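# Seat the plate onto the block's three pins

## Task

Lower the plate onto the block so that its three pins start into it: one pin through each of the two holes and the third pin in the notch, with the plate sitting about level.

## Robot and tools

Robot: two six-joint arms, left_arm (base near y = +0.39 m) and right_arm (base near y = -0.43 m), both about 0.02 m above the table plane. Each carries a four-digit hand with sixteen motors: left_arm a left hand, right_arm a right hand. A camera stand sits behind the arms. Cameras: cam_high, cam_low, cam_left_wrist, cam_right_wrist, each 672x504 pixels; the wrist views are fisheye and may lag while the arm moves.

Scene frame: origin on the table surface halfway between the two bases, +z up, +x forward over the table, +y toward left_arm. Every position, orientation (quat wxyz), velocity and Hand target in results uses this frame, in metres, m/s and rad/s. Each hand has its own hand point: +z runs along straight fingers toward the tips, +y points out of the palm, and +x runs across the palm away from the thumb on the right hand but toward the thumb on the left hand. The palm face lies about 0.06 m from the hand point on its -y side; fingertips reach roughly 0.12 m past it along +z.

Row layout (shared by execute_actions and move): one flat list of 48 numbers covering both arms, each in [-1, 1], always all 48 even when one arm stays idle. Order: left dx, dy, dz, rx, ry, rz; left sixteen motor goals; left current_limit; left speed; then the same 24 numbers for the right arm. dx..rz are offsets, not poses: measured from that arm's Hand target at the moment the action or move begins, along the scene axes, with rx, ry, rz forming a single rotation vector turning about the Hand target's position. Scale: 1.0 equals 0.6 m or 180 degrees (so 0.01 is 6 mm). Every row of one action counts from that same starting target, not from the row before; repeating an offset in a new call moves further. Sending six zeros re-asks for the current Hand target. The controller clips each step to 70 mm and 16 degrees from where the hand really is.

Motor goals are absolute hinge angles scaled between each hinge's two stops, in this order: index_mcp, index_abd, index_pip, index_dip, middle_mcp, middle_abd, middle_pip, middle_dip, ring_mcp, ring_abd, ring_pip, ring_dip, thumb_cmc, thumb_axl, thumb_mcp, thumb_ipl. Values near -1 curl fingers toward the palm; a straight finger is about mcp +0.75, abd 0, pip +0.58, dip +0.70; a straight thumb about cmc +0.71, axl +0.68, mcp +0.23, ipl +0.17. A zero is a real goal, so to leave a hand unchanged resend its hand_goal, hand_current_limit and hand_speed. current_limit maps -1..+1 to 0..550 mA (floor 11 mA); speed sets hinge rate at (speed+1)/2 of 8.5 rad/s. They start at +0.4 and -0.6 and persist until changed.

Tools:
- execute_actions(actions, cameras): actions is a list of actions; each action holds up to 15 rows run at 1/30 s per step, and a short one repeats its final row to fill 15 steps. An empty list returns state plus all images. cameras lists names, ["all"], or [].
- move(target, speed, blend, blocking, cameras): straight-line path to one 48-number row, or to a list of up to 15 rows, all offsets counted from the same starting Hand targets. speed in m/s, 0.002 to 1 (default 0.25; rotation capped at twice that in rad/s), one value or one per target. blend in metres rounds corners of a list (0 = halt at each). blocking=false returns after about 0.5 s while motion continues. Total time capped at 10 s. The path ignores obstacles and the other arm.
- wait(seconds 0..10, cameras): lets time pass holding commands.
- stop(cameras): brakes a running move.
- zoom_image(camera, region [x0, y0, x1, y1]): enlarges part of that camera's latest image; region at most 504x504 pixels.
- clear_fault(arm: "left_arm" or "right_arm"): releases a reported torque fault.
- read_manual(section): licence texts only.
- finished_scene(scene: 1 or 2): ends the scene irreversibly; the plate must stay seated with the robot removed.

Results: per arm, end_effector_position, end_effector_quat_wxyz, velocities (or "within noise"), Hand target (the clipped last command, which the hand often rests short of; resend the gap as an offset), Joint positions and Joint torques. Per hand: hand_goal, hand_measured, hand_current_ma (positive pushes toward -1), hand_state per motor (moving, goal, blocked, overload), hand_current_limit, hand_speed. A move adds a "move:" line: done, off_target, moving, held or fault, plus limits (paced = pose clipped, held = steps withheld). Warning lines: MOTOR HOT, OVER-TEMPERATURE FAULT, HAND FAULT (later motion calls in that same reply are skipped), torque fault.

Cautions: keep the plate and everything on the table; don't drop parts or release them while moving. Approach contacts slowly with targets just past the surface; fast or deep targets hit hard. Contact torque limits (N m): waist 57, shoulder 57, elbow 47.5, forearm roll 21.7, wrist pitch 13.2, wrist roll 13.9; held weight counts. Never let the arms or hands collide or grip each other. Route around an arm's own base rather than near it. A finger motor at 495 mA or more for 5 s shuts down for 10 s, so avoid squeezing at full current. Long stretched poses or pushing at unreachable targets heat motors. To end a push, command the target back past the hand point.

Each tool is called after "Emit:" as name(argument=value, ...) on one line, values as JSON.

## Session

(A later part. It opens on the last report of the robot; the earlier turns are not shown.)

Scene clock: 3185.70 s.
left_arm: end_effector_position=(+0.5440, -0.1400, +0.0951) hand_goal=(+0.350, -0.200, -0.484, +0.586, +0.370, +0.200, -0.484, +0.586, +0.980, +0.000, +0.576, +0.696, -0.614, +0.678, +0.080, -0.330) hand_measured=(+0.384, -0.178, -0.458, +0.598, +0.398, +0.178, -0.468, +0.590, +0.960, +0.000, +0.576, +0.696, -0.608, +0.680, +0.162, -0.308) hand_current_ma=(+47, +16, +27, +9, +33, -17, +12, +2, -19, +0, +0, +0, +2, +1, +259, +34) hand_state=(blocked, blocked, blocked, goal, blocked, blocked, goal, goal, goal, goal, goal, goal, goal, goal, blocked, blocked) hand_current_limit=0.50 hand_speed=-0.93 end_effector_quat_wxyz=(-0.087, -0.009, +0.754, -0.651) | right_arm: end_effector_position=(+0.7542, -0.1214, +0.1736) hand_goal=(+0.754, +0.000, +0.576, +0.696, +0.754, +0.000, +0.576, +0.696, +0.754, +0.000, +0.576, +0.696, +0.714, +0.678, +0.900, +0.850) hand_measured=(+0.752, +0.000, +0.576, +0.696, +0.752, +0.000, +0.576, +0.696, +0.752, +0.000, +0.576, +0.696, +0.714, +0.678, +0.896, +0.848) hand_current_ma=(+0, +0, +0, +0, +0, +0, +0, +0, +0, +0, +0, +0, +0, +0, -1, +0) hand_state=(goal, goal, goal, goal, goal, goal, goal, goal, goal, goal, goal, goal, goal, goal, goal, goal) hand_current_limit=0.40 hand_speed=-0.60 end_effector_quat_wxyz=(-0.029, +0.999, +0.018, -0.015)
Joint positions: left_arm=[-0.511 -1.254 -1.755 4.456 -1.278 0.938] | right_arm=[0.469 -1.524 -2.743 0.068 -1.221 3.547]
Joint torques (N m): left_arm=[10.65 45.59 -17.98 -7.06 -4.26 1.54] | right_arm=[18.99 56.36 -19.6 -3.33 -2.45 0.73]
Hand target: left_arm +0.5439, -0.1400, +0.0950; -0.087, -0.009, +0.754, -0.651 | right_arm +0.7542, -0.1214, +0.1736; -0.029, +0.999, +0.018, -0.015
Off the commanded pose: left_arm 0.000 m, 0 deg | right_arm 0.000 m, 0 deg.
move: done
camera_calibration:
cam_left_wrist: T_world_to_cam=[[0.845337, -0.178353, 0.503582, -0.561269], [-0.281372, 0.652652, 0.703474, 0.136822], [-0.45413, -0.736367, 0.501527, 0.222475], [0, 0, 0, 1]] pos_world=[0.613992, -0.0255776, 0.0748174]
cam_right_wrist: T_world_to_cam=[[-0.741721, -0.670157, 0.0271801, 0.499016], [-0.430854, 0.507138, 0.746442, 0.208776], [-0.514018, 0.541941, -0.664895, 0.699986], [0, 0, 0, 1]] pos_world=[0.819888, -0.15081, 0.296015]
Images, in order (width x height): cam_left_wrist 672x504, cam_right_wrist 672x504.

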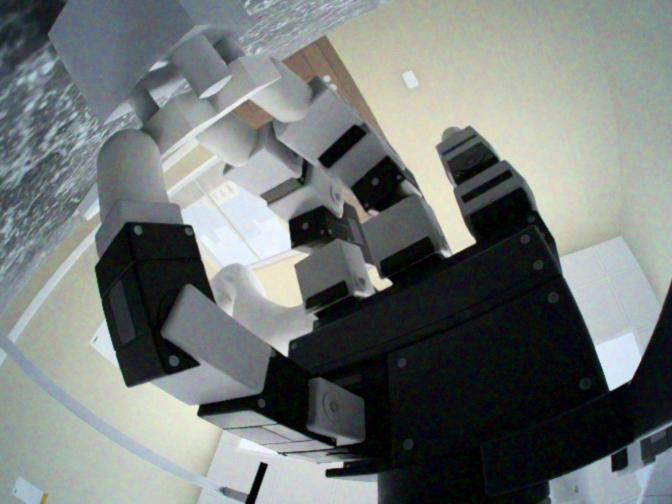

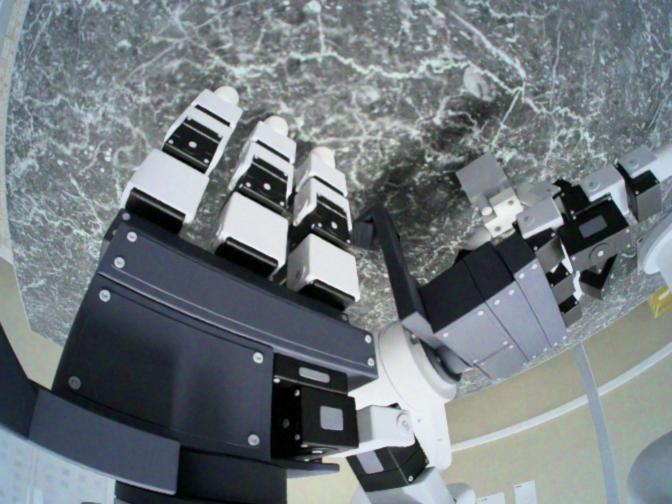

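Emit:
move(target=[[0.0005,-0.0002,0,0,0,0,0.35,-0.2,-0.485,0.585,0.37,0.2,-0.485,0.585,0.98,0,0.576,0.696,-0.614,0.678,0.08,-0.33,0.5,-0.93,0,0,0,0,0,0,0.754,0,0.576,0.696,0.754,0,0.576,0.696,0.754,0,0.576,0.696,0.714,0.678,0.9,0.85,0.4,-0.6],[0.0005,-0.0002,-0.004,0,0,0,0.35,-0.2,-0.485,0.585,0.37,0.2,-0.485,0.585,0.98,0,0.576,0.696,-0.614,0.678,0.08,-0.33,0.5,-0.93,0,0,0,0,0,0,0.754,0,0.576,0.696,0.754,0,0.576,0.696,0.754,0,0.576,0.696,0.714,0.678,0.9,0.85,0.4,-0.6]], speed=0.01, cameras=["cam_right_wrist"])

Emit:
zoom_image(camera="cam_right_wrist", region=[470, 180, 530, 240])

Scene clock: 3220.63 s.
left_arm: end_effector_position=(+0.5442, -0.1402, +0.0926) hand_goal=(+0.350, -0.200, -0.484, +0.586, +0.370, +0.200, -0.484, +0.586, +0.980, +0.000, +0.576, +0.696, -0.614, +0.678, +0.080, -0.330) hand_measured=(+0.384, -0.178, -0.458, +0.598, +0.398, +0.178, -0.468, +0.590, +0.960, +0.000, +0.576, +0.696, -0.612, +0.680, +0.160, -0.310) hand_current_ma=(+47, +16, +27, +9, +35, -17, +12, +2, -19, +0, +0, +0, +1, +1, +254, +29) hand_state=(blocked, blocked, blocked, goal, blocked, blocked, goal, goal, goal, goal, goal, goal, goal, goal, blocked, goal) hand_current_limit=0.50 hand_speed=-0.93 end_effector_quat_wxyz=(-0.087, -0.009, +0.754, -0.651) | right_arm: end_effector_position=(+0.7542, -0.1214, +0.1736) hand_goal=(+0.754, +0.000, +0.576, +0.696, +0.754, +0.000, +0.576, +0.696, +0.754, +0.000, +0.576, +0.696, +0.714, +0.678, +0.900, +0.850) hand_measured=(+0.752, +0.000, +0.576, +0.696, +0.752, +0.000, +0.576, +0.696, +0.752, +0.000, +0.576, +0.696, +0.714, +0.678, +0.896, +0.848) hand_current_ma=(+0, +0, +0, +0, +0, +0, +0, +0, +0, +0, +0, +0, +0, +0, -1, +0) hand_state=(goal, goal, goal, goal, goal, goal, goal, goal, goal, goal, goal, goal, goal, goal, goal, goal) hand_current_limit=0.40 hand_speed=-0.60 end_effector_quat_wxyz=(-0.029, +0.999, +0.018, -0.015)
Joint positions: left_arm=[-0.511 -1.259 -1.759 4.456 -1.278 0.939] | right_arm=[0.469 -1.524 -2.743 0.068 -1.221 3.547]
Joint torques (N m): left_arm=[4.14 40.91 -16.86 -6.98 -3.72 1.71] | right_arm=[18.97 57.78 -18.78 -2.58 -1.46 0.65]
Hand target: left_arm +0.5442, -0.1402, +0.0926; -0.087, -0.009, +0.754, -0.651 | right_arm +0.7542, -0.1214, +0.1736; -0.029, +0.999, +0.018, -0.015
Off the commanded pose: left_arm 0.000 m, 0 deg | right_arm 0.000 m, 0 deg.
move: done
camera_calibration:
cam_right_wrist: T_world_to_cam=[[-0.741721, -0.670157, 0.0271801, 0.499016], [-0.430854, 0.507138, 0.746442, 0.208776], [-0.514018, 0.541941, -0.664895, 0.699986], [0, 0, 0, 1]] pos_world=[0.819888, -0.15081, 0.296015]
Images, in order (width x height): cam_right_wrist 672x504.

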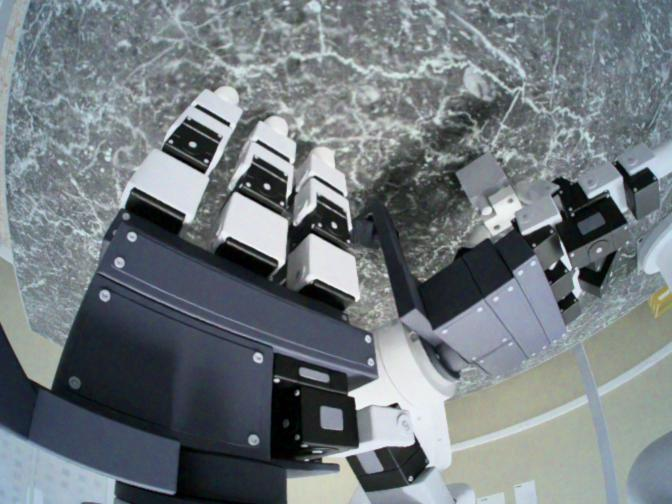

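Scaled by 8.400 from the camera's 672x504 image, which has a finer 960x720 frame.

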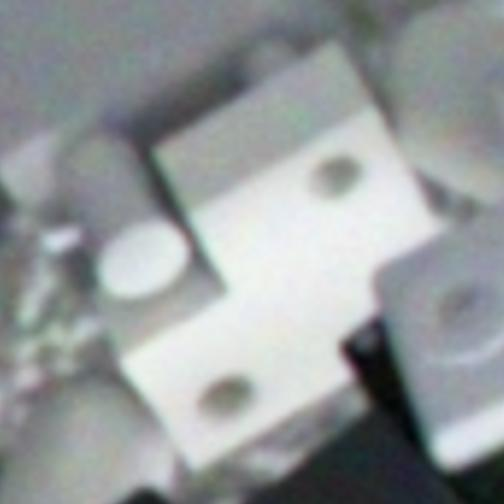

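Emit:
move(target=[0,0,-0.001,0,0,0,0.35,-0.2,-0.485,0.585,0.37,0.2,-0.485,0.585,0.98,0,0.576,0.696,-0.614,0.678,0.08,-0.33,0.5,-0.93,0,0,0,0,0,0,0.754,0,0.576,0.696,0.754,0,0.576,0.696,0.754,0,0.576,0.696,0.714,0.678,0.9,0.85,0.4,-0.6], speed=0.01, cameras=["cam_right_wrist","cam_left_wrist"])

Emit:
zoom_image(camera="cam_right_wrist", region=[470, 180, 530, 240])

Emit:
zoom_image(camera="cam_left_wrist", region=[255, 55, 295, 95])

Emit:
zoom_image(camera="cam_left_wrist", region=[155, 120, 205, 170])

Scene clock: 3228.87 s.
left_arm: end_effector_position=(+0.5442, -0.1402, +0.0920) hand_goal=(+0.350, -0.200, -0.484, +0.586, +0.370, +0.200, -0.484, +0.586, +0.980, +0.000, +0.576, +0.696, -0.614, +0.678, +0.080, -0.330) hand_measured=(+0.384, -0.178, -0.458, +0.598, +0.398, +0.178, -0.468, +0.590, +0.960, +0.000, +0.576, +0.696, -0.612, +0.680, +0.160, -0.310) hand_current_ma=(+48, +16, +27, +9, +36, -17, +12, +2, -19, +0, +0, +0, +1, +1, +254, +27) hand_state=(blocked, blocked, blocked, goal, blocked, blocked, goal, goal, goal, goal, goal, goal, goal, goal, blocked, goal) hand_current_limit=0.50 hand_speed=-0.93 end_effector_quat_wxyz=(-0.087, -0.009, +0.754, -0.651) | right_arm: end_effector_position=(+0.7542, -0.1214, +0.1736) hand_goal=(+0.754, +0.000, +0.576, +0.696, +0.754, +0.000, +0.576, +0.696, +0.754, +0.000, +0.576, +0.696, +0.714, +0.678, +0.900, +0.850) hand_measured=(+0.752, +0.000, +0.576, +0.696, +0.752, +0.000, +0.576, +0.696, +0.752, +0.000, +0.576, +0.696, +0.714, +0.678, +0.896, +0.848) hand_current_ma=(+0, +0, +0, +0, +0, +0, +0, +0, +0, +0, +0, +0, +0, +0, -1, +0) hand_state=(goal, goal, goal, goal, goal, goal, goal, goal, goal, goal, goal, goal, goal, goal, goal, goal) hand_current_limit=0.40 hand_speed=-0.60 end_effector_quat_wxyz=(-0.029, +0.999, +0.018, -0.015)
Joint positions: left_arm=[-0.511 -1.261 -1.76 4.455 -1.278 0.939] | right_arm=[0.469 -1.524 -2.743 0.068 -1.221 3.547]
Joint torques (N m): left_arm=[10.9 40.92 -16.9 -6.22 -3.45 1.72] | right_arm=[19.97 56.7 -20.01 -3.31 -0.42 0.67]
Hand target: left_arm +0.5442, -0.1402, +0.0920; -0.087, -0.009, +0.754, -0.651 | right_arm +0.7542, -0.1214, +0.1736; -0.029, +0.999, +0.018, -0.015
Off the commanded pose: left_arm 0.000 m, 0 deg | right_arm 0.000 m, 0 deg.
move: done
camera_calibration:
cam_left_wrist: T_world_to_cam=[[0.845337, -0.178353, 0.503582, -0.559963], [-0.281372, 0.652652, 0.703474, 0.139119], [-0.45413, -0.736367, 0.501527, 0.223923], [0, 0, 0, 1]] pos_world=[0.614192, -0.0257776, 0.0718174]
cam_right_wrist: T_world_to_cam=[[-0.741721, -0.670157, 0.0271801, 0.499016], [-0.430854, 0.507138, 0.746442, 0.208776], [-0.514018, 0.541941, -0.664895, 0.699986], [0, 0, 0, 1]] pos_world=[0.819888, -0.15081, 0.296015]
Images, in order (width x height): cam_left_wrist 672x504, cam_right_wrist 672x504.

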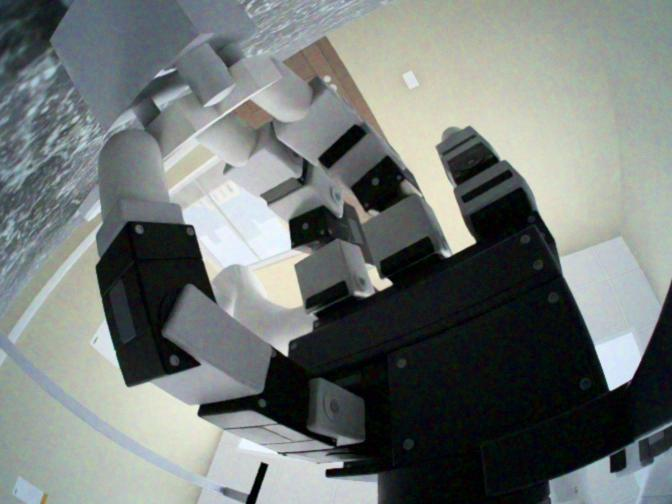

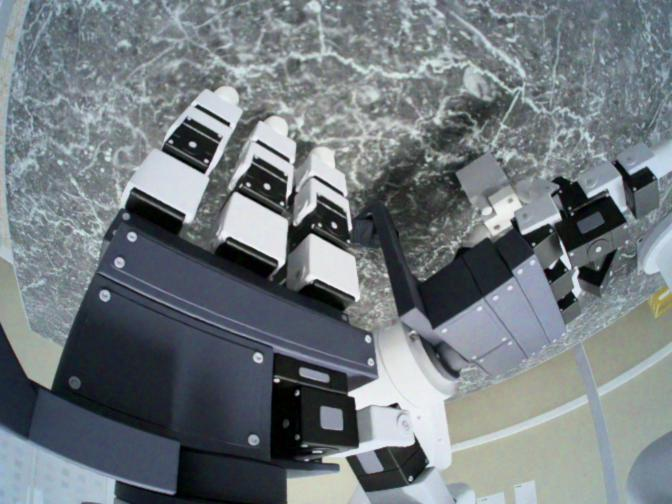

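Scaled by 8.400 from the camera's 672x504 image, which has a finer 960x720 frame.

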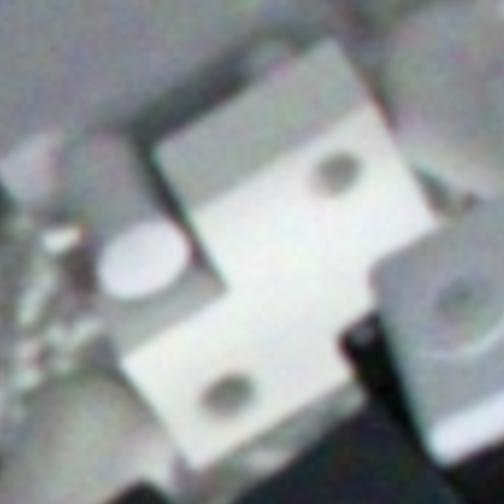

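Scaled by 12.600 from the camera's 672x504 image, which has a finer 960x720 frame.

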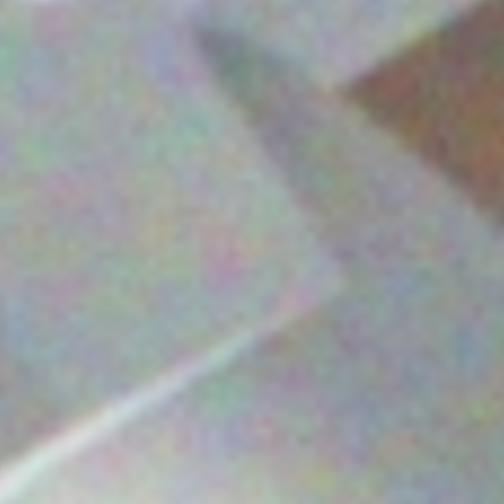

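Scaled by 10.080 from the camera's 672x504 image, which has a finer 960x720 frame.

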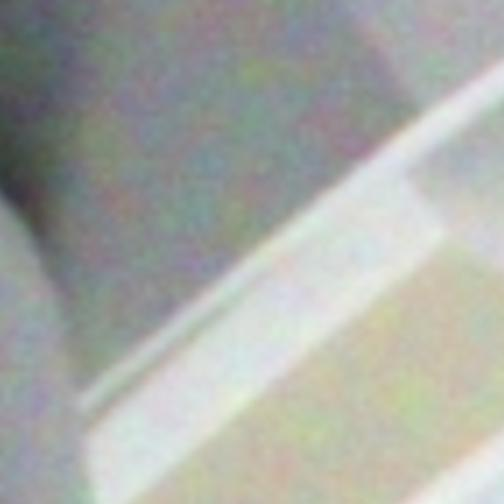

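Emit:
zoom_image(camera="cam_right_wrist", region=[499, 189, 523, 213])

Emit:
zoom_image(camera="cam_right_wrist", region=[475, 197, 499, 221])

Emit:
zoom_image(camera="cam_right_wrist", region=[486, 215, 510, 239])

Scaled by 21.000 from the camera's 672x504 image, which has a finer 960x720 frame.

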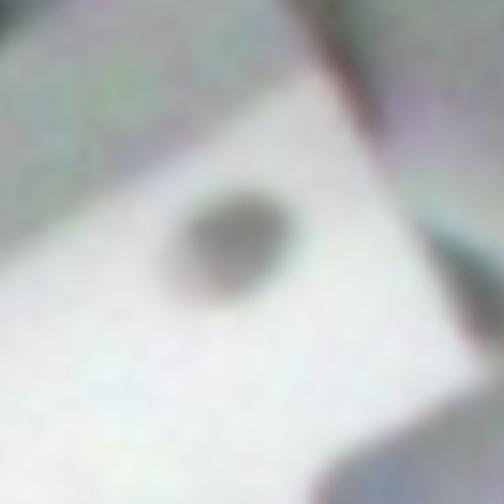

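Scaled by 21.000 from the camera's 672x504 image, which has a finer 960x720 frame.

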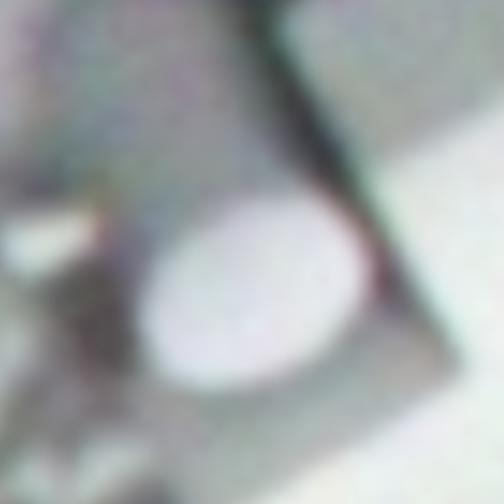

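Scaled by 21.000 from the camera's 672x504 image, which has a finer 960x720 frame.

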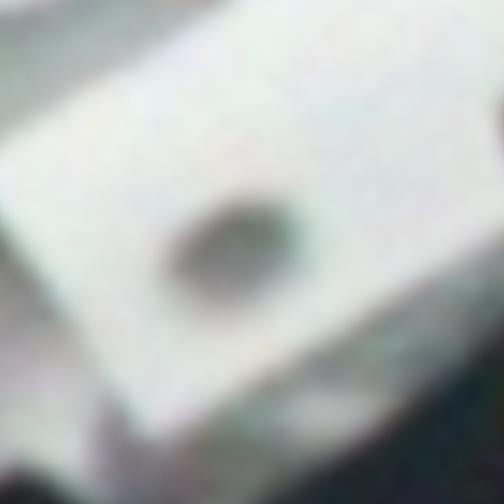

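Emit:
move(target=[[0,0,0.0025,0,0,0,0.35,-0.2,-0.485,0.585,0.37,0.2,-0.485,0.585,0.98,0,0.576,0.696,-0.614,0.678,0.08,-0.33,0.5,-0.93,0,0,0,0,0,0,0.754,0,0.576,0.696,0.754,0,0.576,0.696,0.754,0,0.576,0.696,0.714,0.678,0.9,0.85,0.4,-0.6],[0,0,0.0025,0,0,-0.0026,0.35,-0.2,-0.485,0.585,0.37,0.2,-0.485,0.585,0.98,0,0.576,0.696,-0.614,0.678,0.08,-0.33,0.5,-0.93,0,0,0,0,0,0,0.754,0,0.576,0.696,0.754,0,0.576,0.696,0.754,0,0.576,0.696,0.714,0.678,0.9,0.85,0.4,-0.6],[0,0,0,0,0,-0.0026,0.35,-0.2,-0.485,0.585,0.37,0.2,-0.485,0.585,0.98,0,0.576,0.696,-0.614,0.678,0.08,-0.33,0.5,-0.93,0,0,0,0,0,0,0.754,0,0.576,0.696,0.754,0,0.576,0.696,0.754,0,0.576,0.696,0.714,0.678,0.9,0.85,0.4,-0.6]], speed=0.01, cameras=["cam_right_wrist","cam_left_wrist"])

Emit:
zoom_image(camera="cam_right_wrist", region=[470, 180, 530, 240])

Emit:
zoom_image(camera="cam_left_wrist", region=[255, 55, 295, 95])

Emit:
zoom_image(camera="cam_left_wrist", region=[155, 120, 205, 170])

Scene clock: 3251.20 s.
left_arm: end_effector_position=(+0.5442, -0.1402, +0.0921) hand_goal=(+0.350, -0.200, -0.484, +0.586, +0.370, +0.200, -0.484, +0.586, +0.980, +0.000, +0.576, +0.696, -0.614, +0.678, +0.080, -0.330) hand_measured=(+0.384, -0.178, -0.458, +0.598, +0.398, +0.178, -0.468, +0.592, +0.960, +0.000, +0.576, +0.696, -0.610, +0.680, +0.160, -0.310) hand_current_ma=(+48, +16, +27, +9, +35, -17, +12, +2, -19, +0, +0, +0, +1, +1, +253, +29) hand_state=(blocked, blocked, blocked, goal, blocked, blocked, goal, goal, goal, goal, goal, goal, goal, goal, blocked, goal) hand_current_limit=0.50 hand_speed=-0.93 end_effector_quat_wxyz=(-0.089, -0.006, +0.754, -0.651) | right_arm: end_effector_position=(+0.7542, -0.1214, +0.1736) hand_goal=(+0.754, +0.000, +0.576, +0.696, +0.754, +0.000, +0.576, +0.696, +0.754, +0.000, +0.576, +0.696, +0.714, +0.678, +0.900, +0.850) hand_measured=(+0.752, +0.000, +0.576, +0.696, +0.752, +0.000, +0.576, +0.696, +0.752, +0.000, +0.576, +0.696, +0.714, +0.678, +0.896, +0.848) hand_current_ma=(+0, +0, +0, +0, +0, +0, +0, +0, +0, +0, +0, +0, +0, +0, -1, +0) hand_state=(goal, goal, goal, goal, goal, goal, goal, goal, goal, goal, goal, goal, goal, goal, goal, goal) hand_current_limit=0.40 hand_speed=-0.60 end_effector_quat_wxyz=(-0.029, +0.999, +0.018, -0.015)
Joint positions: left_arm=[-0.511 -1.264 -1.768 4.465 -1.281 0.934] | right_arm=[0.469 -1.524 -2.743 0.068 -1.221 3.547]
Joint torques (N m): left_arm=[10.42 41.88 -17.7 2.01 -3.4 1.4] | right_arm=[19.47 57.43 -19.34 -3.21 0.37 0.7]
Hand target: left_arm +0.5442, -0.1402, +0.0920; -0.089, -0.006, +0.754, -0.651 | right_arm +0.7542, -0.1214, +0.1736; -0.029, +0.999, +0.018, -0.015
Off the commanded pose: left_arm 0.000 m, 0 deg | right_arm 0.000 m, 0 deg.
move: done
camera_calibration:
cam_left_wrist: T_world_to_cam=[[0.843888, -0.185314, 0.503499, -0.560222], [-0.275904, 0.654966, 0.703489, 0.136389], [-0.460141, -0.732583, 0.501589, 0.227687], [0, 0, 0, 1]] pos_world=[0.615163, -0.0263469, 0.0719179]
cam_right_wrist: T_world_to_cam=[[-0.741721, -0.670157, 0.0271801, 0.499016], [-0.430854, 0.507138, 0.746442, 0.208776], [-0.514018, 0.541941, -0.664895, 0.699986], [0, 0, 0, 1]] pos_world=[0.819888, -0.15081, 0.296015]
Images, in order (width x height): cam_left_wrist 672x504, cam_right_wrist 672x504.

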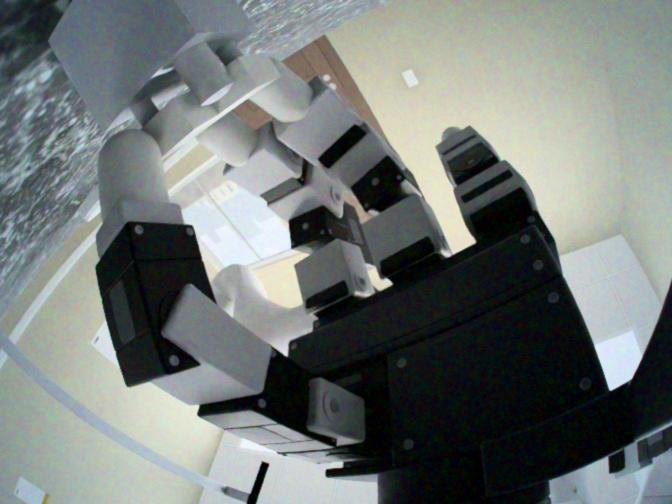

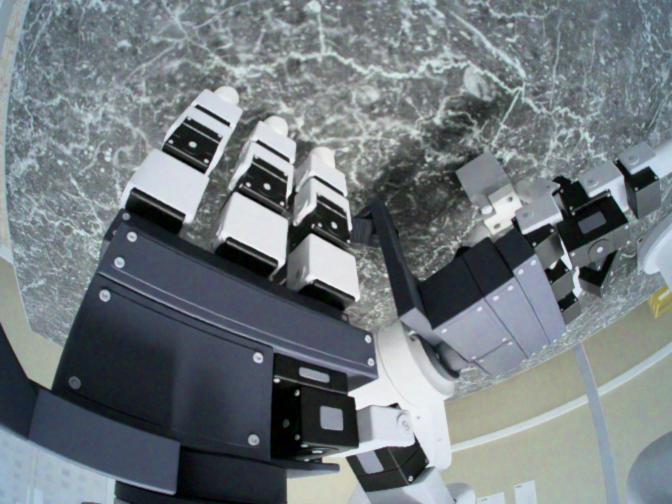

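Scaled by 8.400 from the camera's 672x504 image, which has a finer 960x720 frame.

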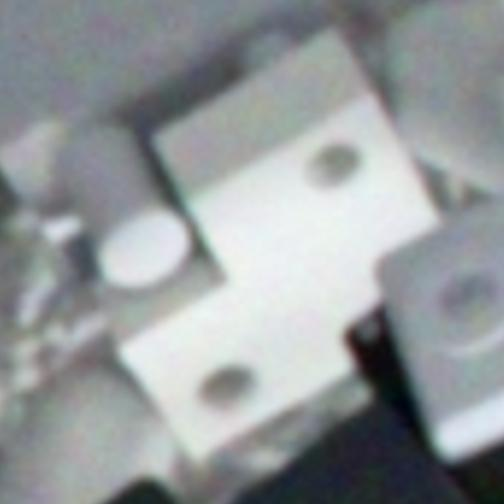

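Scaled by 12.600 from the camera's 672x504 image, which has a finer 960x720 frame.

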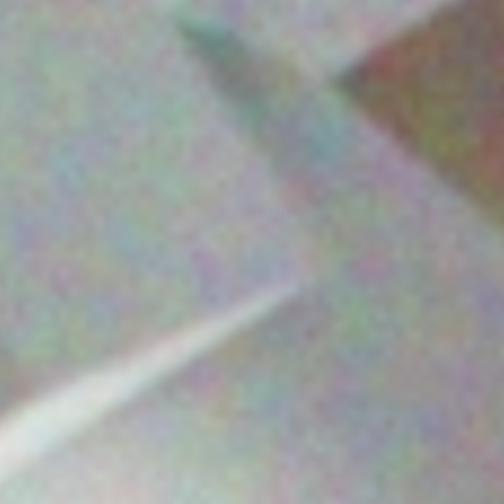

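Scaled by 10.080 from the camera's 672x504 image, which has a finer 960x720 frame.

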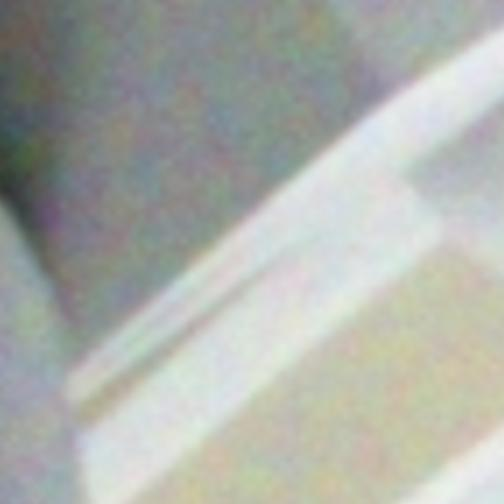

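Emit:
move(target=[0,0,-0.0025,0,0,0,0.35,-0.2,-0.485,0.585,0.37,0.2,-0.485,0.585,0.98,0,0.576,0.696,-0.614,0.678,0.08,-0.33,0.5,-0.93,0,0,0,0,0,0,0.754,0,0.576,0.696,0.754,0,0.576,0.696,0.754,0,0.576,0.696,0.714,0.678,0.9,0.85,0.4,-0.6], speed=0.01, cameras=["cam_right_wrist","cam_left_wrist"])

Emit:
zoom_image(camera="cam_right_wrist", region=[470, 180, 530, 240])

Emit:
zoom_image(camera="cam_left_wrist", region=[255, 55, 295, 95])

Emit:
zoom_image(camera="cam_left_wrist", region=[155, 120, 205, 170])

Scene clock: 3259.23 s.
left_arm: end_effector_position=(+0.5443, -0.1401, +0.0905) hand_goal=(+0.350, -0.200, -0.484, +0.586, +0.370, +0.200, -0.484, +0.586, +0.980, +0.000, +0.576, +0.696, -0.614, +0.678, +0.080, -0.330) hand_measured=(+0.386, -0.178, -0.458, +0.598, +0.400, +0.178, -0.468, +0.592, +0.960, +0.000, +0.576, +0.696, -0.610, +0.680, +0.160, -0.312) hand_current_ma=(+51, +16, +27, +9, +37, -17, +13, +2, -19, +0, +0, +0, +1, +1, +253, +24) hand_state=(blocked, blocked, blocked, goal, blocked, blocked, goal, goal, goal, goal, goal, goal, goal, goal, blocked, goal) hand_current_limit=0.50 hand_speed=-0.93 end_effector_quat_wxyz=(-0.089, -0.006, +0.754, -0.651) | right_arm: end_effector_position=(+0.7542, -0.1214, +0.1736) hand_goal=(+0.754, +0.000, +0.576, +0.696, +0.754, +0.000, +0.576, +0.696, +0.754, +0.000, +0.576, +0.696, +0.714, +0.678, +0.900, +0.850) hand_measured=(+0.752, +0.000, +0.576, +0.696, +0.752, +0.000, +0.576, +0.696, +0.752, +0.000, +0.576, +0.696, +0.714, +0.678, +0.896, +0.848) hand_current_ma=(+0, +0, +0, +0, +0, +0, +0, +0, +0, +0, +0, +0, +0, +0, -1, +0) hand_state=(goal, goal, goal, goal, goal, goal, goal, goal, goal, goal, goal, goal, goal, goal, goal, goal) hand_current_limit=0.40 hand_speed=-0.60 end_effector_quat_wxyz=(-0.029, +0.999, +0.018, -0.015)
Joint positions: left_arm=[-0.511 -1.267 -1.77 4.464 -1.281 0.935] | right_arm=[0.469 -1.524 -2.743 0.068 -1.221 3.547]
Joint torques (N m): left_arm=[-1.34 40.1 -17.15 -2.74 -1.51 1.19] | right_arm=[18.11 56.99 -19.87 -3.47 1.29 0.76]
Hand target: left_arm +0.5442, -0.1402, +0.0905; -0.089, -0.006, +0.754, -0.651 | right_arm +0.7542, -0.1214, +0.1736; -0.029, +0.999, +0.018, -0.015
Off the commanded pose: left_arm 0.000 m, 0 deg | right_arm 0.000 m, 0 deg.
move: done
camera_calibration:
cam_left_wrist: T_world_to_cam=[[0.843847, -0.185275, 0.503582, -0.559377], [-0.276154, 0.654713, 0.703626, 0.137588], [-0.460066, -0.732819, 0.501314, 0.228531], [0, 0, 0, 1]] pos_world=[0.615164, -0.0262468, 0.0703163]
cam_right_wrist: T_world_to_cam=[[-0.741721, -0.670157, 0.0271801, 0.499016], [-0.430854, 0.507138, 0.746442, 0.208776], [-0.514018, 0.541941, -0.664895, 0.699986], [0, 0, 0, 1]] pos_world=[0.819888, -0.15081, 0.296015]
Images, in order (width x height): cam_left_wrist 672x504, cam_right_wrist 672x504.

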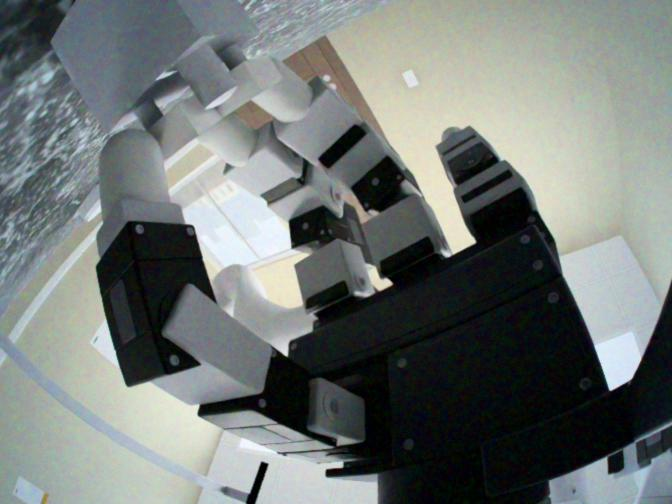

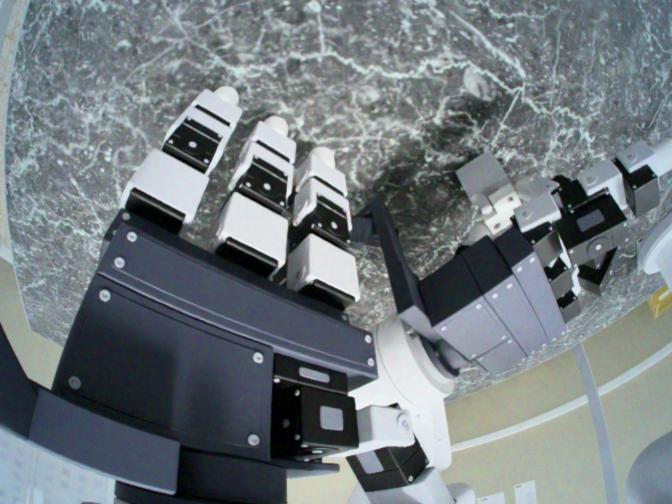

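Scaled by 8.400 from the camera's 672x504 image, which has a finer 960x720 frame.

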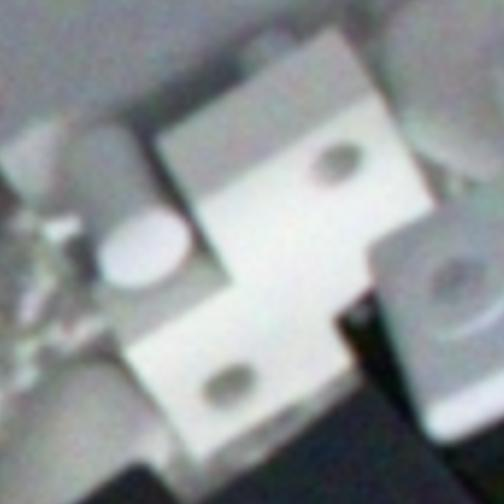

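Scaled by 12.600 from the camera's 672x504 image, which has a finer 960x720 frame.

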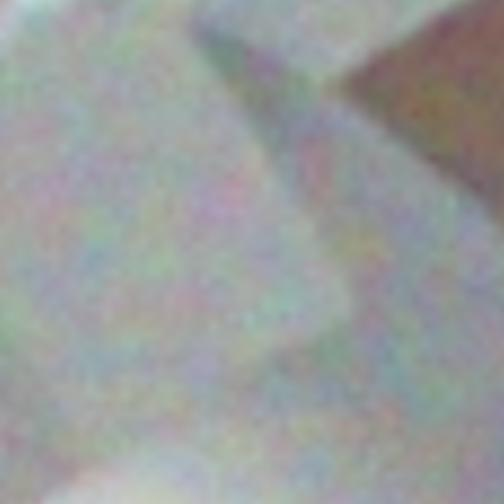

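Scaled by 10.080 from the camera's 672x504 image, which has a finer 960x720 frame.

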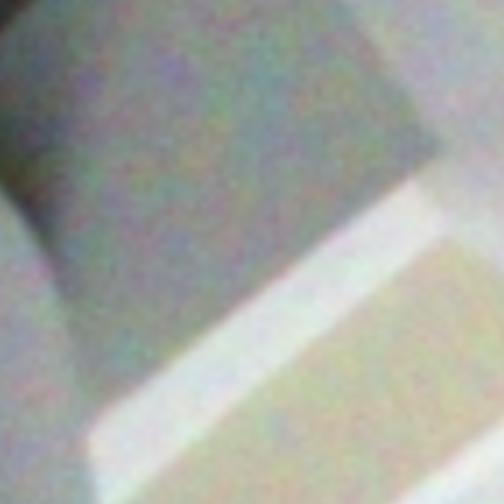

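Emit:
move(target=[0,0,0.0075,0,0,0,0.35,-0.2,-0.485,0.585,0.37,0.2,-0.485,0.585,0.98,0,0.576,0.696,-0.614,0.678,0.08,-0.33,0.5,-0.93,0,0,0,0,0,0,0.754,0,0.576,0.696,0.754,0,0.576,0.696,0.754,0,0.576,0.696,0.714,0.678,0.9,0.85,0.4,-0.6], speed=0.02, cameras=["cam_right_wrist","cam_left_wrist"])

Emit:
zoom_image(camera="cam_right_wrist", region=[470, 180, 530, 240])

Emit:
zoom_image(camera="cam_left_wrist", region=[245, 55, 295, 105])

Emit:
zoom_image(camera="cam_left_wrist", region=[205, 95, 245, 135])

Emit:
zoom_image(camera="cam_left_wrist", region=[155, 120, 205, 170])

Scene clock: 3293.40 s.
left_arm: end_effector_position=(+0.5442, -0.1402, +0.0951) hand_goal=(+0.350, -0.200, -0.484, +0.586, +0.370, +0.200, -0.484, +0.586, +0.980, +0.000, +0.576, +0.696, -0.614, +0.678, +0.080, -0.330) hand_measured=(+0.386, -0.178, -0.458, +0.598, +0.398, +0.178, -0.468, +0.592, +0.960, +0.000, +0.576, +0.696, -0.612, +0.680, +0.160, -0.308) hand_current_ma=(+50, +16, +27, +9, +35, -17, +13, +2, -19, +0, +0, +0, +0, +1, +253, +32) hand_state=(blocked, blocked, blocked, goal, blocked, blocked, goal, goal, goal, goal, goal, goal, goal, goal, blocked, blocked) hand_current_limit=0.50 hand_speed=-0.93 end_effector_quat_wxyz=(-0.089, -0.006, +0.754, -0.651) | right_arm: end_effector_position=(+0.7542, -0.1214, +0.1736) hand_goal=(+0.754, +0.000, +0.576, +0.696, +0.754, +0.000, +0.576, +0.696, +0.754, +0.000, +0.576, +0.696, +0.714, +0.678, +0.900, +0.850) hand_measured=(+0.752, +0.000, +0.576, +0.696, +0.752, +0.000, +0.576, +0.696, +0.752, +0.000, +0.576, +0.696, +0.714, +0.678, +0.896, +0.848) hand_current_ma=(+0, +0, +0, +0, +0, +0, +0, +0, +0, +0, +0, +0, +0, +0, -1, +0) hand_state=(goal, goal, goal, goal, goal, goal, goal, goal, goal, goal, goal, goal, goal, goal, goal, goal) hand_current_limit=0.40 hand_speed=-0.60 end_effector_quat_wxyz=(-0.029, +0.999, +0.018, -0.015)
Joint positions: left_arm=[-0.511 -1.258 -1.764 4.465 -1.281 0.932] | right_arm=[0.469 -1.524 -2.743 0.068 -1.221 3.547]
Joint torques (N m): left_arm=[-6.44 82.09 -6.54 3.98 1.14 -1.25] | right_arm=[19.7 57.45 -19.06 -2.68 2 0.65]
Hand target: left_arm +0.5442, -0.1402, +0.0950; -0.089, -0.006, +0.754, -0.651 | right_arm +0.7542, -0.1214, +0.1736; -0.029, +0.999, +0.018, -0.015
Off the commanded pose: left_arm 0.000 m, 0 deg | right_arm 0.000 m, 0 deg.
move: done
camera_calibration:
cam_left_wrist: T_world_to_cam=[[0.843842, -0.185242, 0.503604, -0.561659], [-0.275986, 0.655039, 0.703389, 0.134409], [-0.460177, -0.732536, 0.501625, 0.226253], [0, 0, 0, 1]] pos_world=[0.615163, -0.0263474, 0.0748179]
cam_right_wrist: T_world_to_cam=[[-0.74176, -0.670117, 0.027131, 0.499068], [-0.430876, 0.507161, 0.746414, 0.208805], [-0.513944, 0.541969, -0.664929, 0.69994], [0, 0, 0, 1]] pos_world=[0.819888, -0.15081, 0.296015]
Images, in order (width x height): cam_left_wrist 672x504, cam_right_wrist 672x504.

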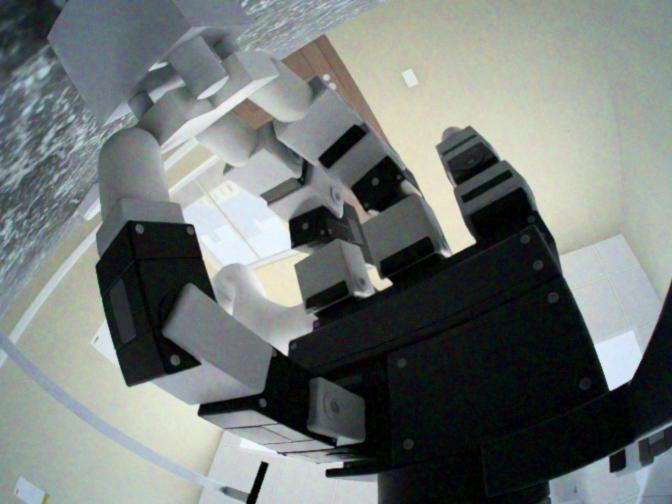

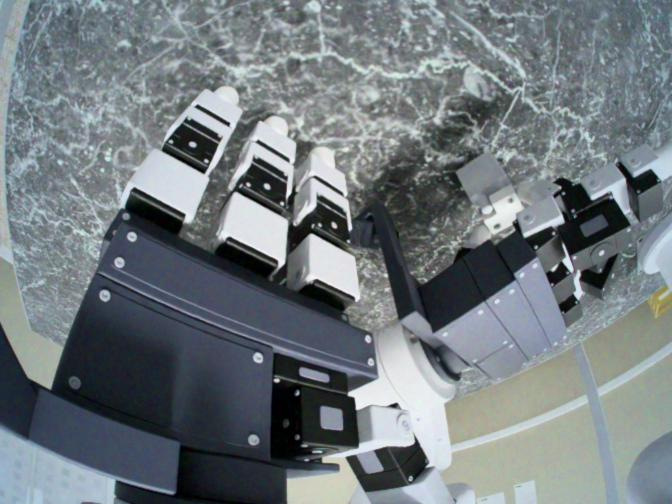

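Scaled by 8.400 from the camera's 672x504 image, which has a finer 960x720 frame.

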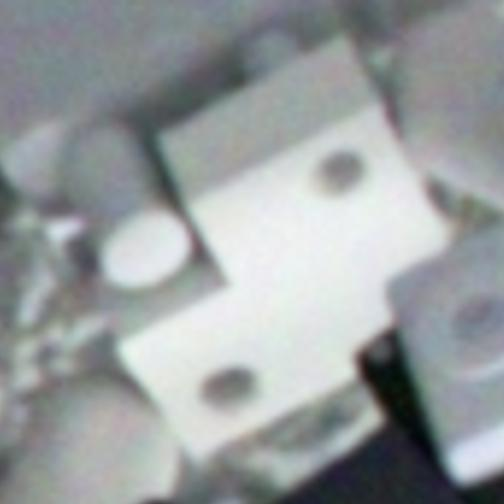

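Scaled by 10.080 from the camera's 672x504 image, which has a finer 960x720 frame.

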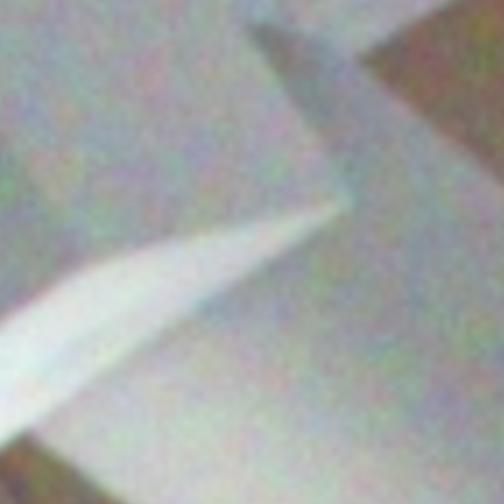

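Scaled by 12.600 from the camera's 672x504 image, which has a finer 960x720 frame.

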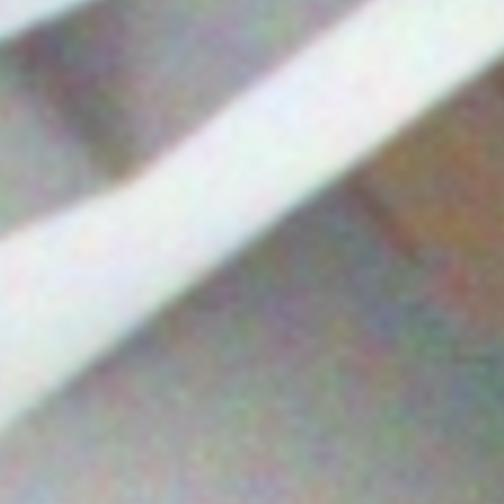

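Scaled by 10.080 from the camera's 672x504 image, which has a finer 960x720 frame.

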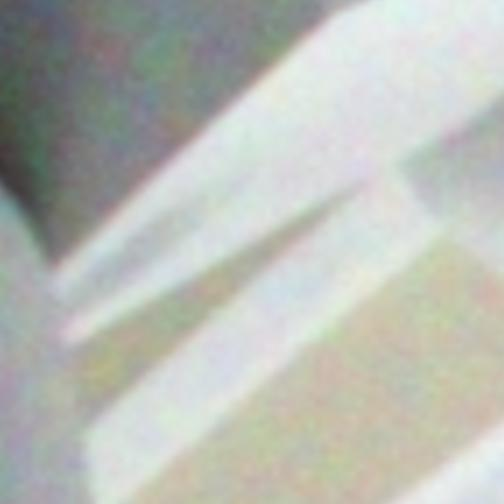

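Emit:
move(target=[0,0,-0.0037,0,0,0,0.35,-0.2,-0.485,0.585,0.37,0.2,-0.485,0.585,0.98,0,0.576,0.696,-0.614,0.678,0.08,-0.33,0.5,-0.93,0,0,0,0,0,0,0.754,0,0.576,0.696,0.754,0,0.576,0.696,0.754,0,0.576,0.696,0.714,0.678,0.9,0.85,0.4,-0.6], speed=0.02, cameras=["cam_right_wrist","cam_left_wrist"])

Emit:
zoom_image(camera="cam_right_wrist", region=[470, 180, 530, 240])

Emit:
zoom_image(camera="cam_right_wrist", region=[499, 189, 523, 213])

Emit:
zoom_image(camera="cam_right_wrist", region=[475, 197, 499, 221])

Emit:
zoom_image(camera="cam_right_wrist", region=[486, 215, 510, 239])

Emit:
zoom_image(camera="cam_left_wrist", region=[150, 45, 290, 165])

Scene clock: 3308.73 s.
left_arm: end_effector_position=(+0.5443, -0.1401, +0.0927) hand_goal=(+0.350, -0.200, -0.484, +0.586, +0.370, +0.200, -0.484, +0.586, +0.980, +0.000, +0.576, +0.696, -0.614, +0.678, +0.080, -0.330) hand_measured=(+0.386, -0.178, -0.458, +0.598, +0.400, +0.178, -0.468, +0.592, +0.960, +0.000, +0.576, +0.696, -0.612, +0.680, +0.158, -0.312) hand_current_ma=(+52, +16, +29, +9, +39, -18, +13, +2, -19, +0, +0, +0, +0, +1, +238, +24) hand_state=(blocked, blocked, blocked, goal, blocked, blocked, goal, goal, goal, goal, goal, goal, goal, goal, blocked, goal) hand_current_limit=0.50 hand_speed=-0.93 end_effector_quat_wxyz=(-0.089, -0.006, +0.754, -0.651) | right_arm: end_effector_position=(+0.7542, -0.1214, +0.1736) hand_goal=(+0.754, +0.000, +0.576, +0.696, +0.754, +0.000, +0.576, +0.696, +0.754, +0.000, +0.576, +0.696, +0.714, +0.678, +0.900, +0.850) hand_measured=(+0.752, +0.000, +0.576, +0.696, +0.752, +0.000, +0.576, +0.696, +0.752, +0.000, +0.576, +0.696, +0.714, +0.678, +0.896, +0.848) hand_current_ma=(+0, +0, +0, +0, +0, +0, +0, +0, +0, +0, +0, +0, +0, +0, -1, +0) hand_state=(goal, goal, goal, goal, goal, goal, goal, goal, goal, goal, goal, goal, goal, goal, goal, goal) hand_current_limit=0.40 hand_speed=-0.60 end_effector_quat_wxyz=(-0.029, +0.999, +0.018, -0.015)
Joint positions: left_arm=[-0.511 -1.263 -1.767 4.465 -1.281 0.933] | right_arm=[0.469 -1.524 -2.743 0.068 -1.221 3.547]
Joint torques (N m): left_arm=[-7.02 40.71 -17.13 -2.63 -3.61 1.36] | right_arm=[18.83 59.55 -17.78 -2.8 2.02 0.88]
Hand target: left_arm +0.5442, -0.1402, +0.0928; -0.089, -0.006, +0.754, -0.651 | right_arm +0.7542, -0.1214, +0.1736; -0.029, +0.999, +0.018, -0.015
Off the commanded pose: left_arm 0.000 m, 0 deg | right_arm 0.000 m, 0 deg.
move: done
camera_calibration:
cam_left_wrist: T_world_to_cam=[[0.843838, -0.185309, 0.503585, -0.560531], [-0.276201, 0.65461, 0.703703, 0.13599], [-0.460055, -0.732902, 0.501203, 0.227378], [0, 0, 0, 1]] pos_world=[0.615164, -0.0262465, 0.0726157]
cam_right_wrist: T_world_to_cam=[[-0.74176, -0.670117, 0.027131, 0.499068], [-0.430876, 0.507161, 0.746414, 0.208805], [-0.513944, 0.541969, -0.664929, 0.69994], [0, 0, 0, 1]] pos_world=[0.819888, -0.15081, 0.296015]
Images, in order (width x height): cam_left_wrist 672x504, cam_right_wrist 672x504.

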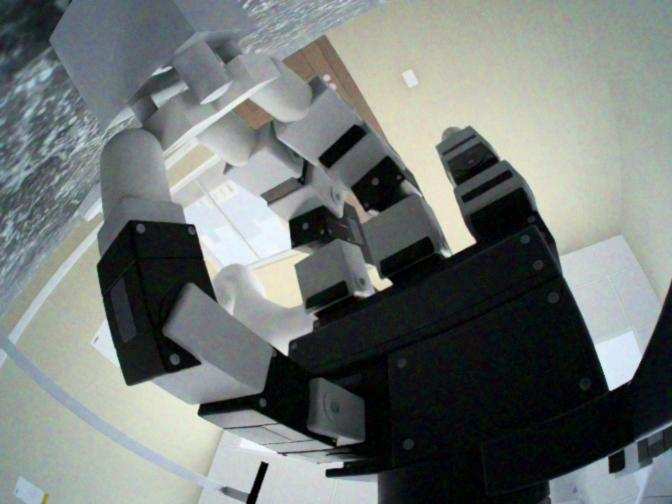

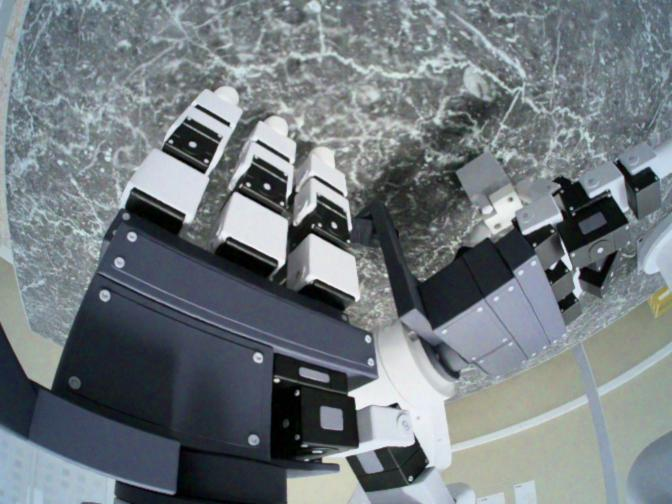

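Scaled by 8.400 from the camera's 672x504 image, which has a finer 960x720 frame.

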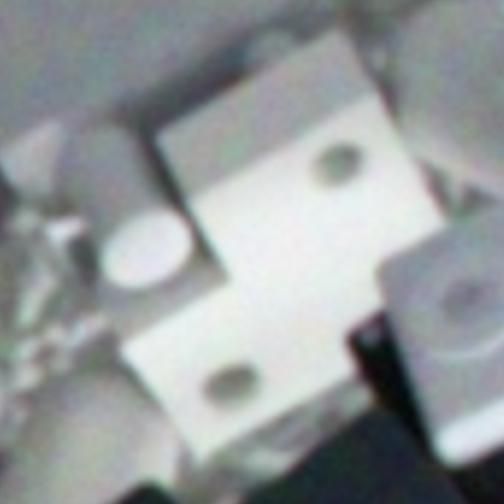

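Scaled by 21.000 from the camera's 672x504 image, which has a finer 960x720 frame.

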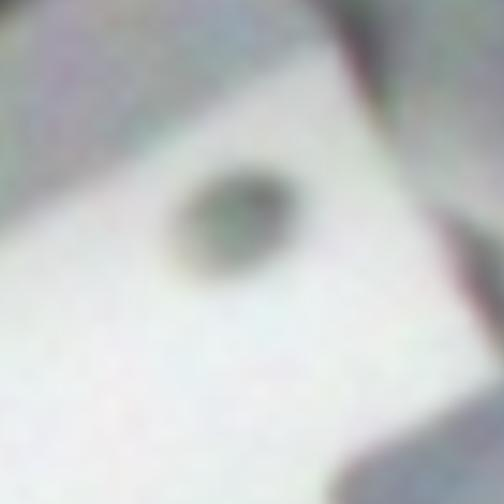

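Scaled by 21.000 from the camera's 672x504 image, which has a finer 960x720 frame.

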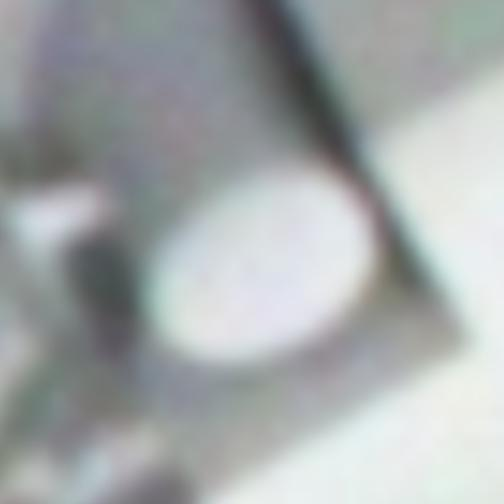

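Scaled by 21.000 from the camera's 672x504 image, which has a finer 960x720 frame.

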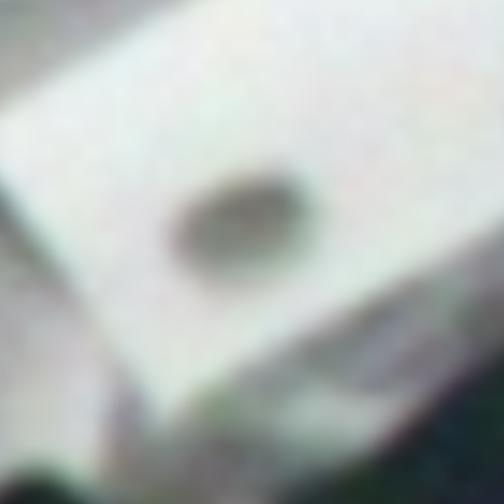

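Scaled by 3.600 from the camera's 672x504 image, which has a finer 960x720 frame.

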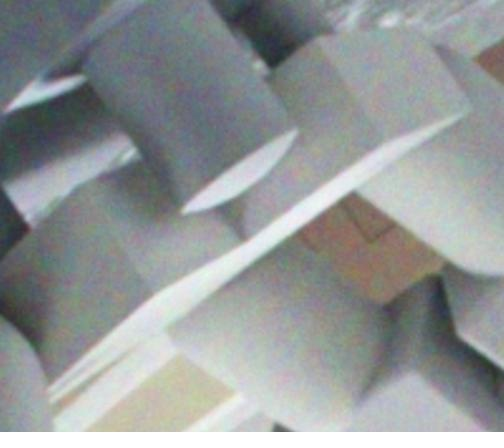

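Emit:
zoom_image(camera="cam_left_wrist", region=[120, 80, 170, 135])

Emit:
zoom_image(camera="cam_left_wrist", region=[205, 20, 265, 75])

Scaled by 9.164 from the camera's 672x504 image, which has a finer 960x720 frame.

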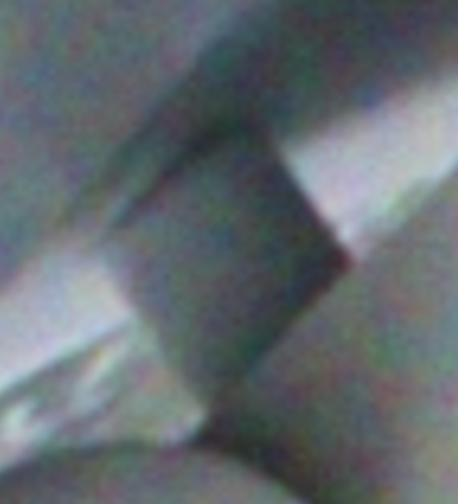

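Scaled by 8.400 from the camera's 672x504 image, which has a finer 960x720 frame.

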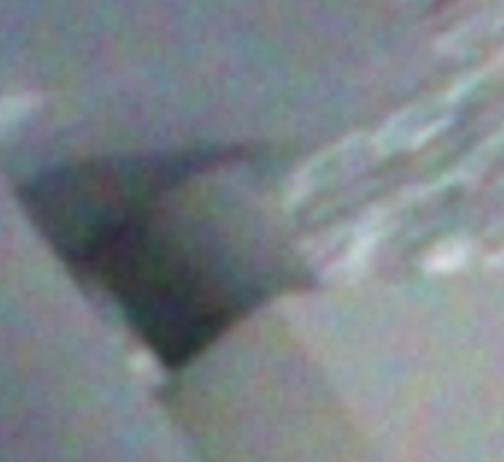

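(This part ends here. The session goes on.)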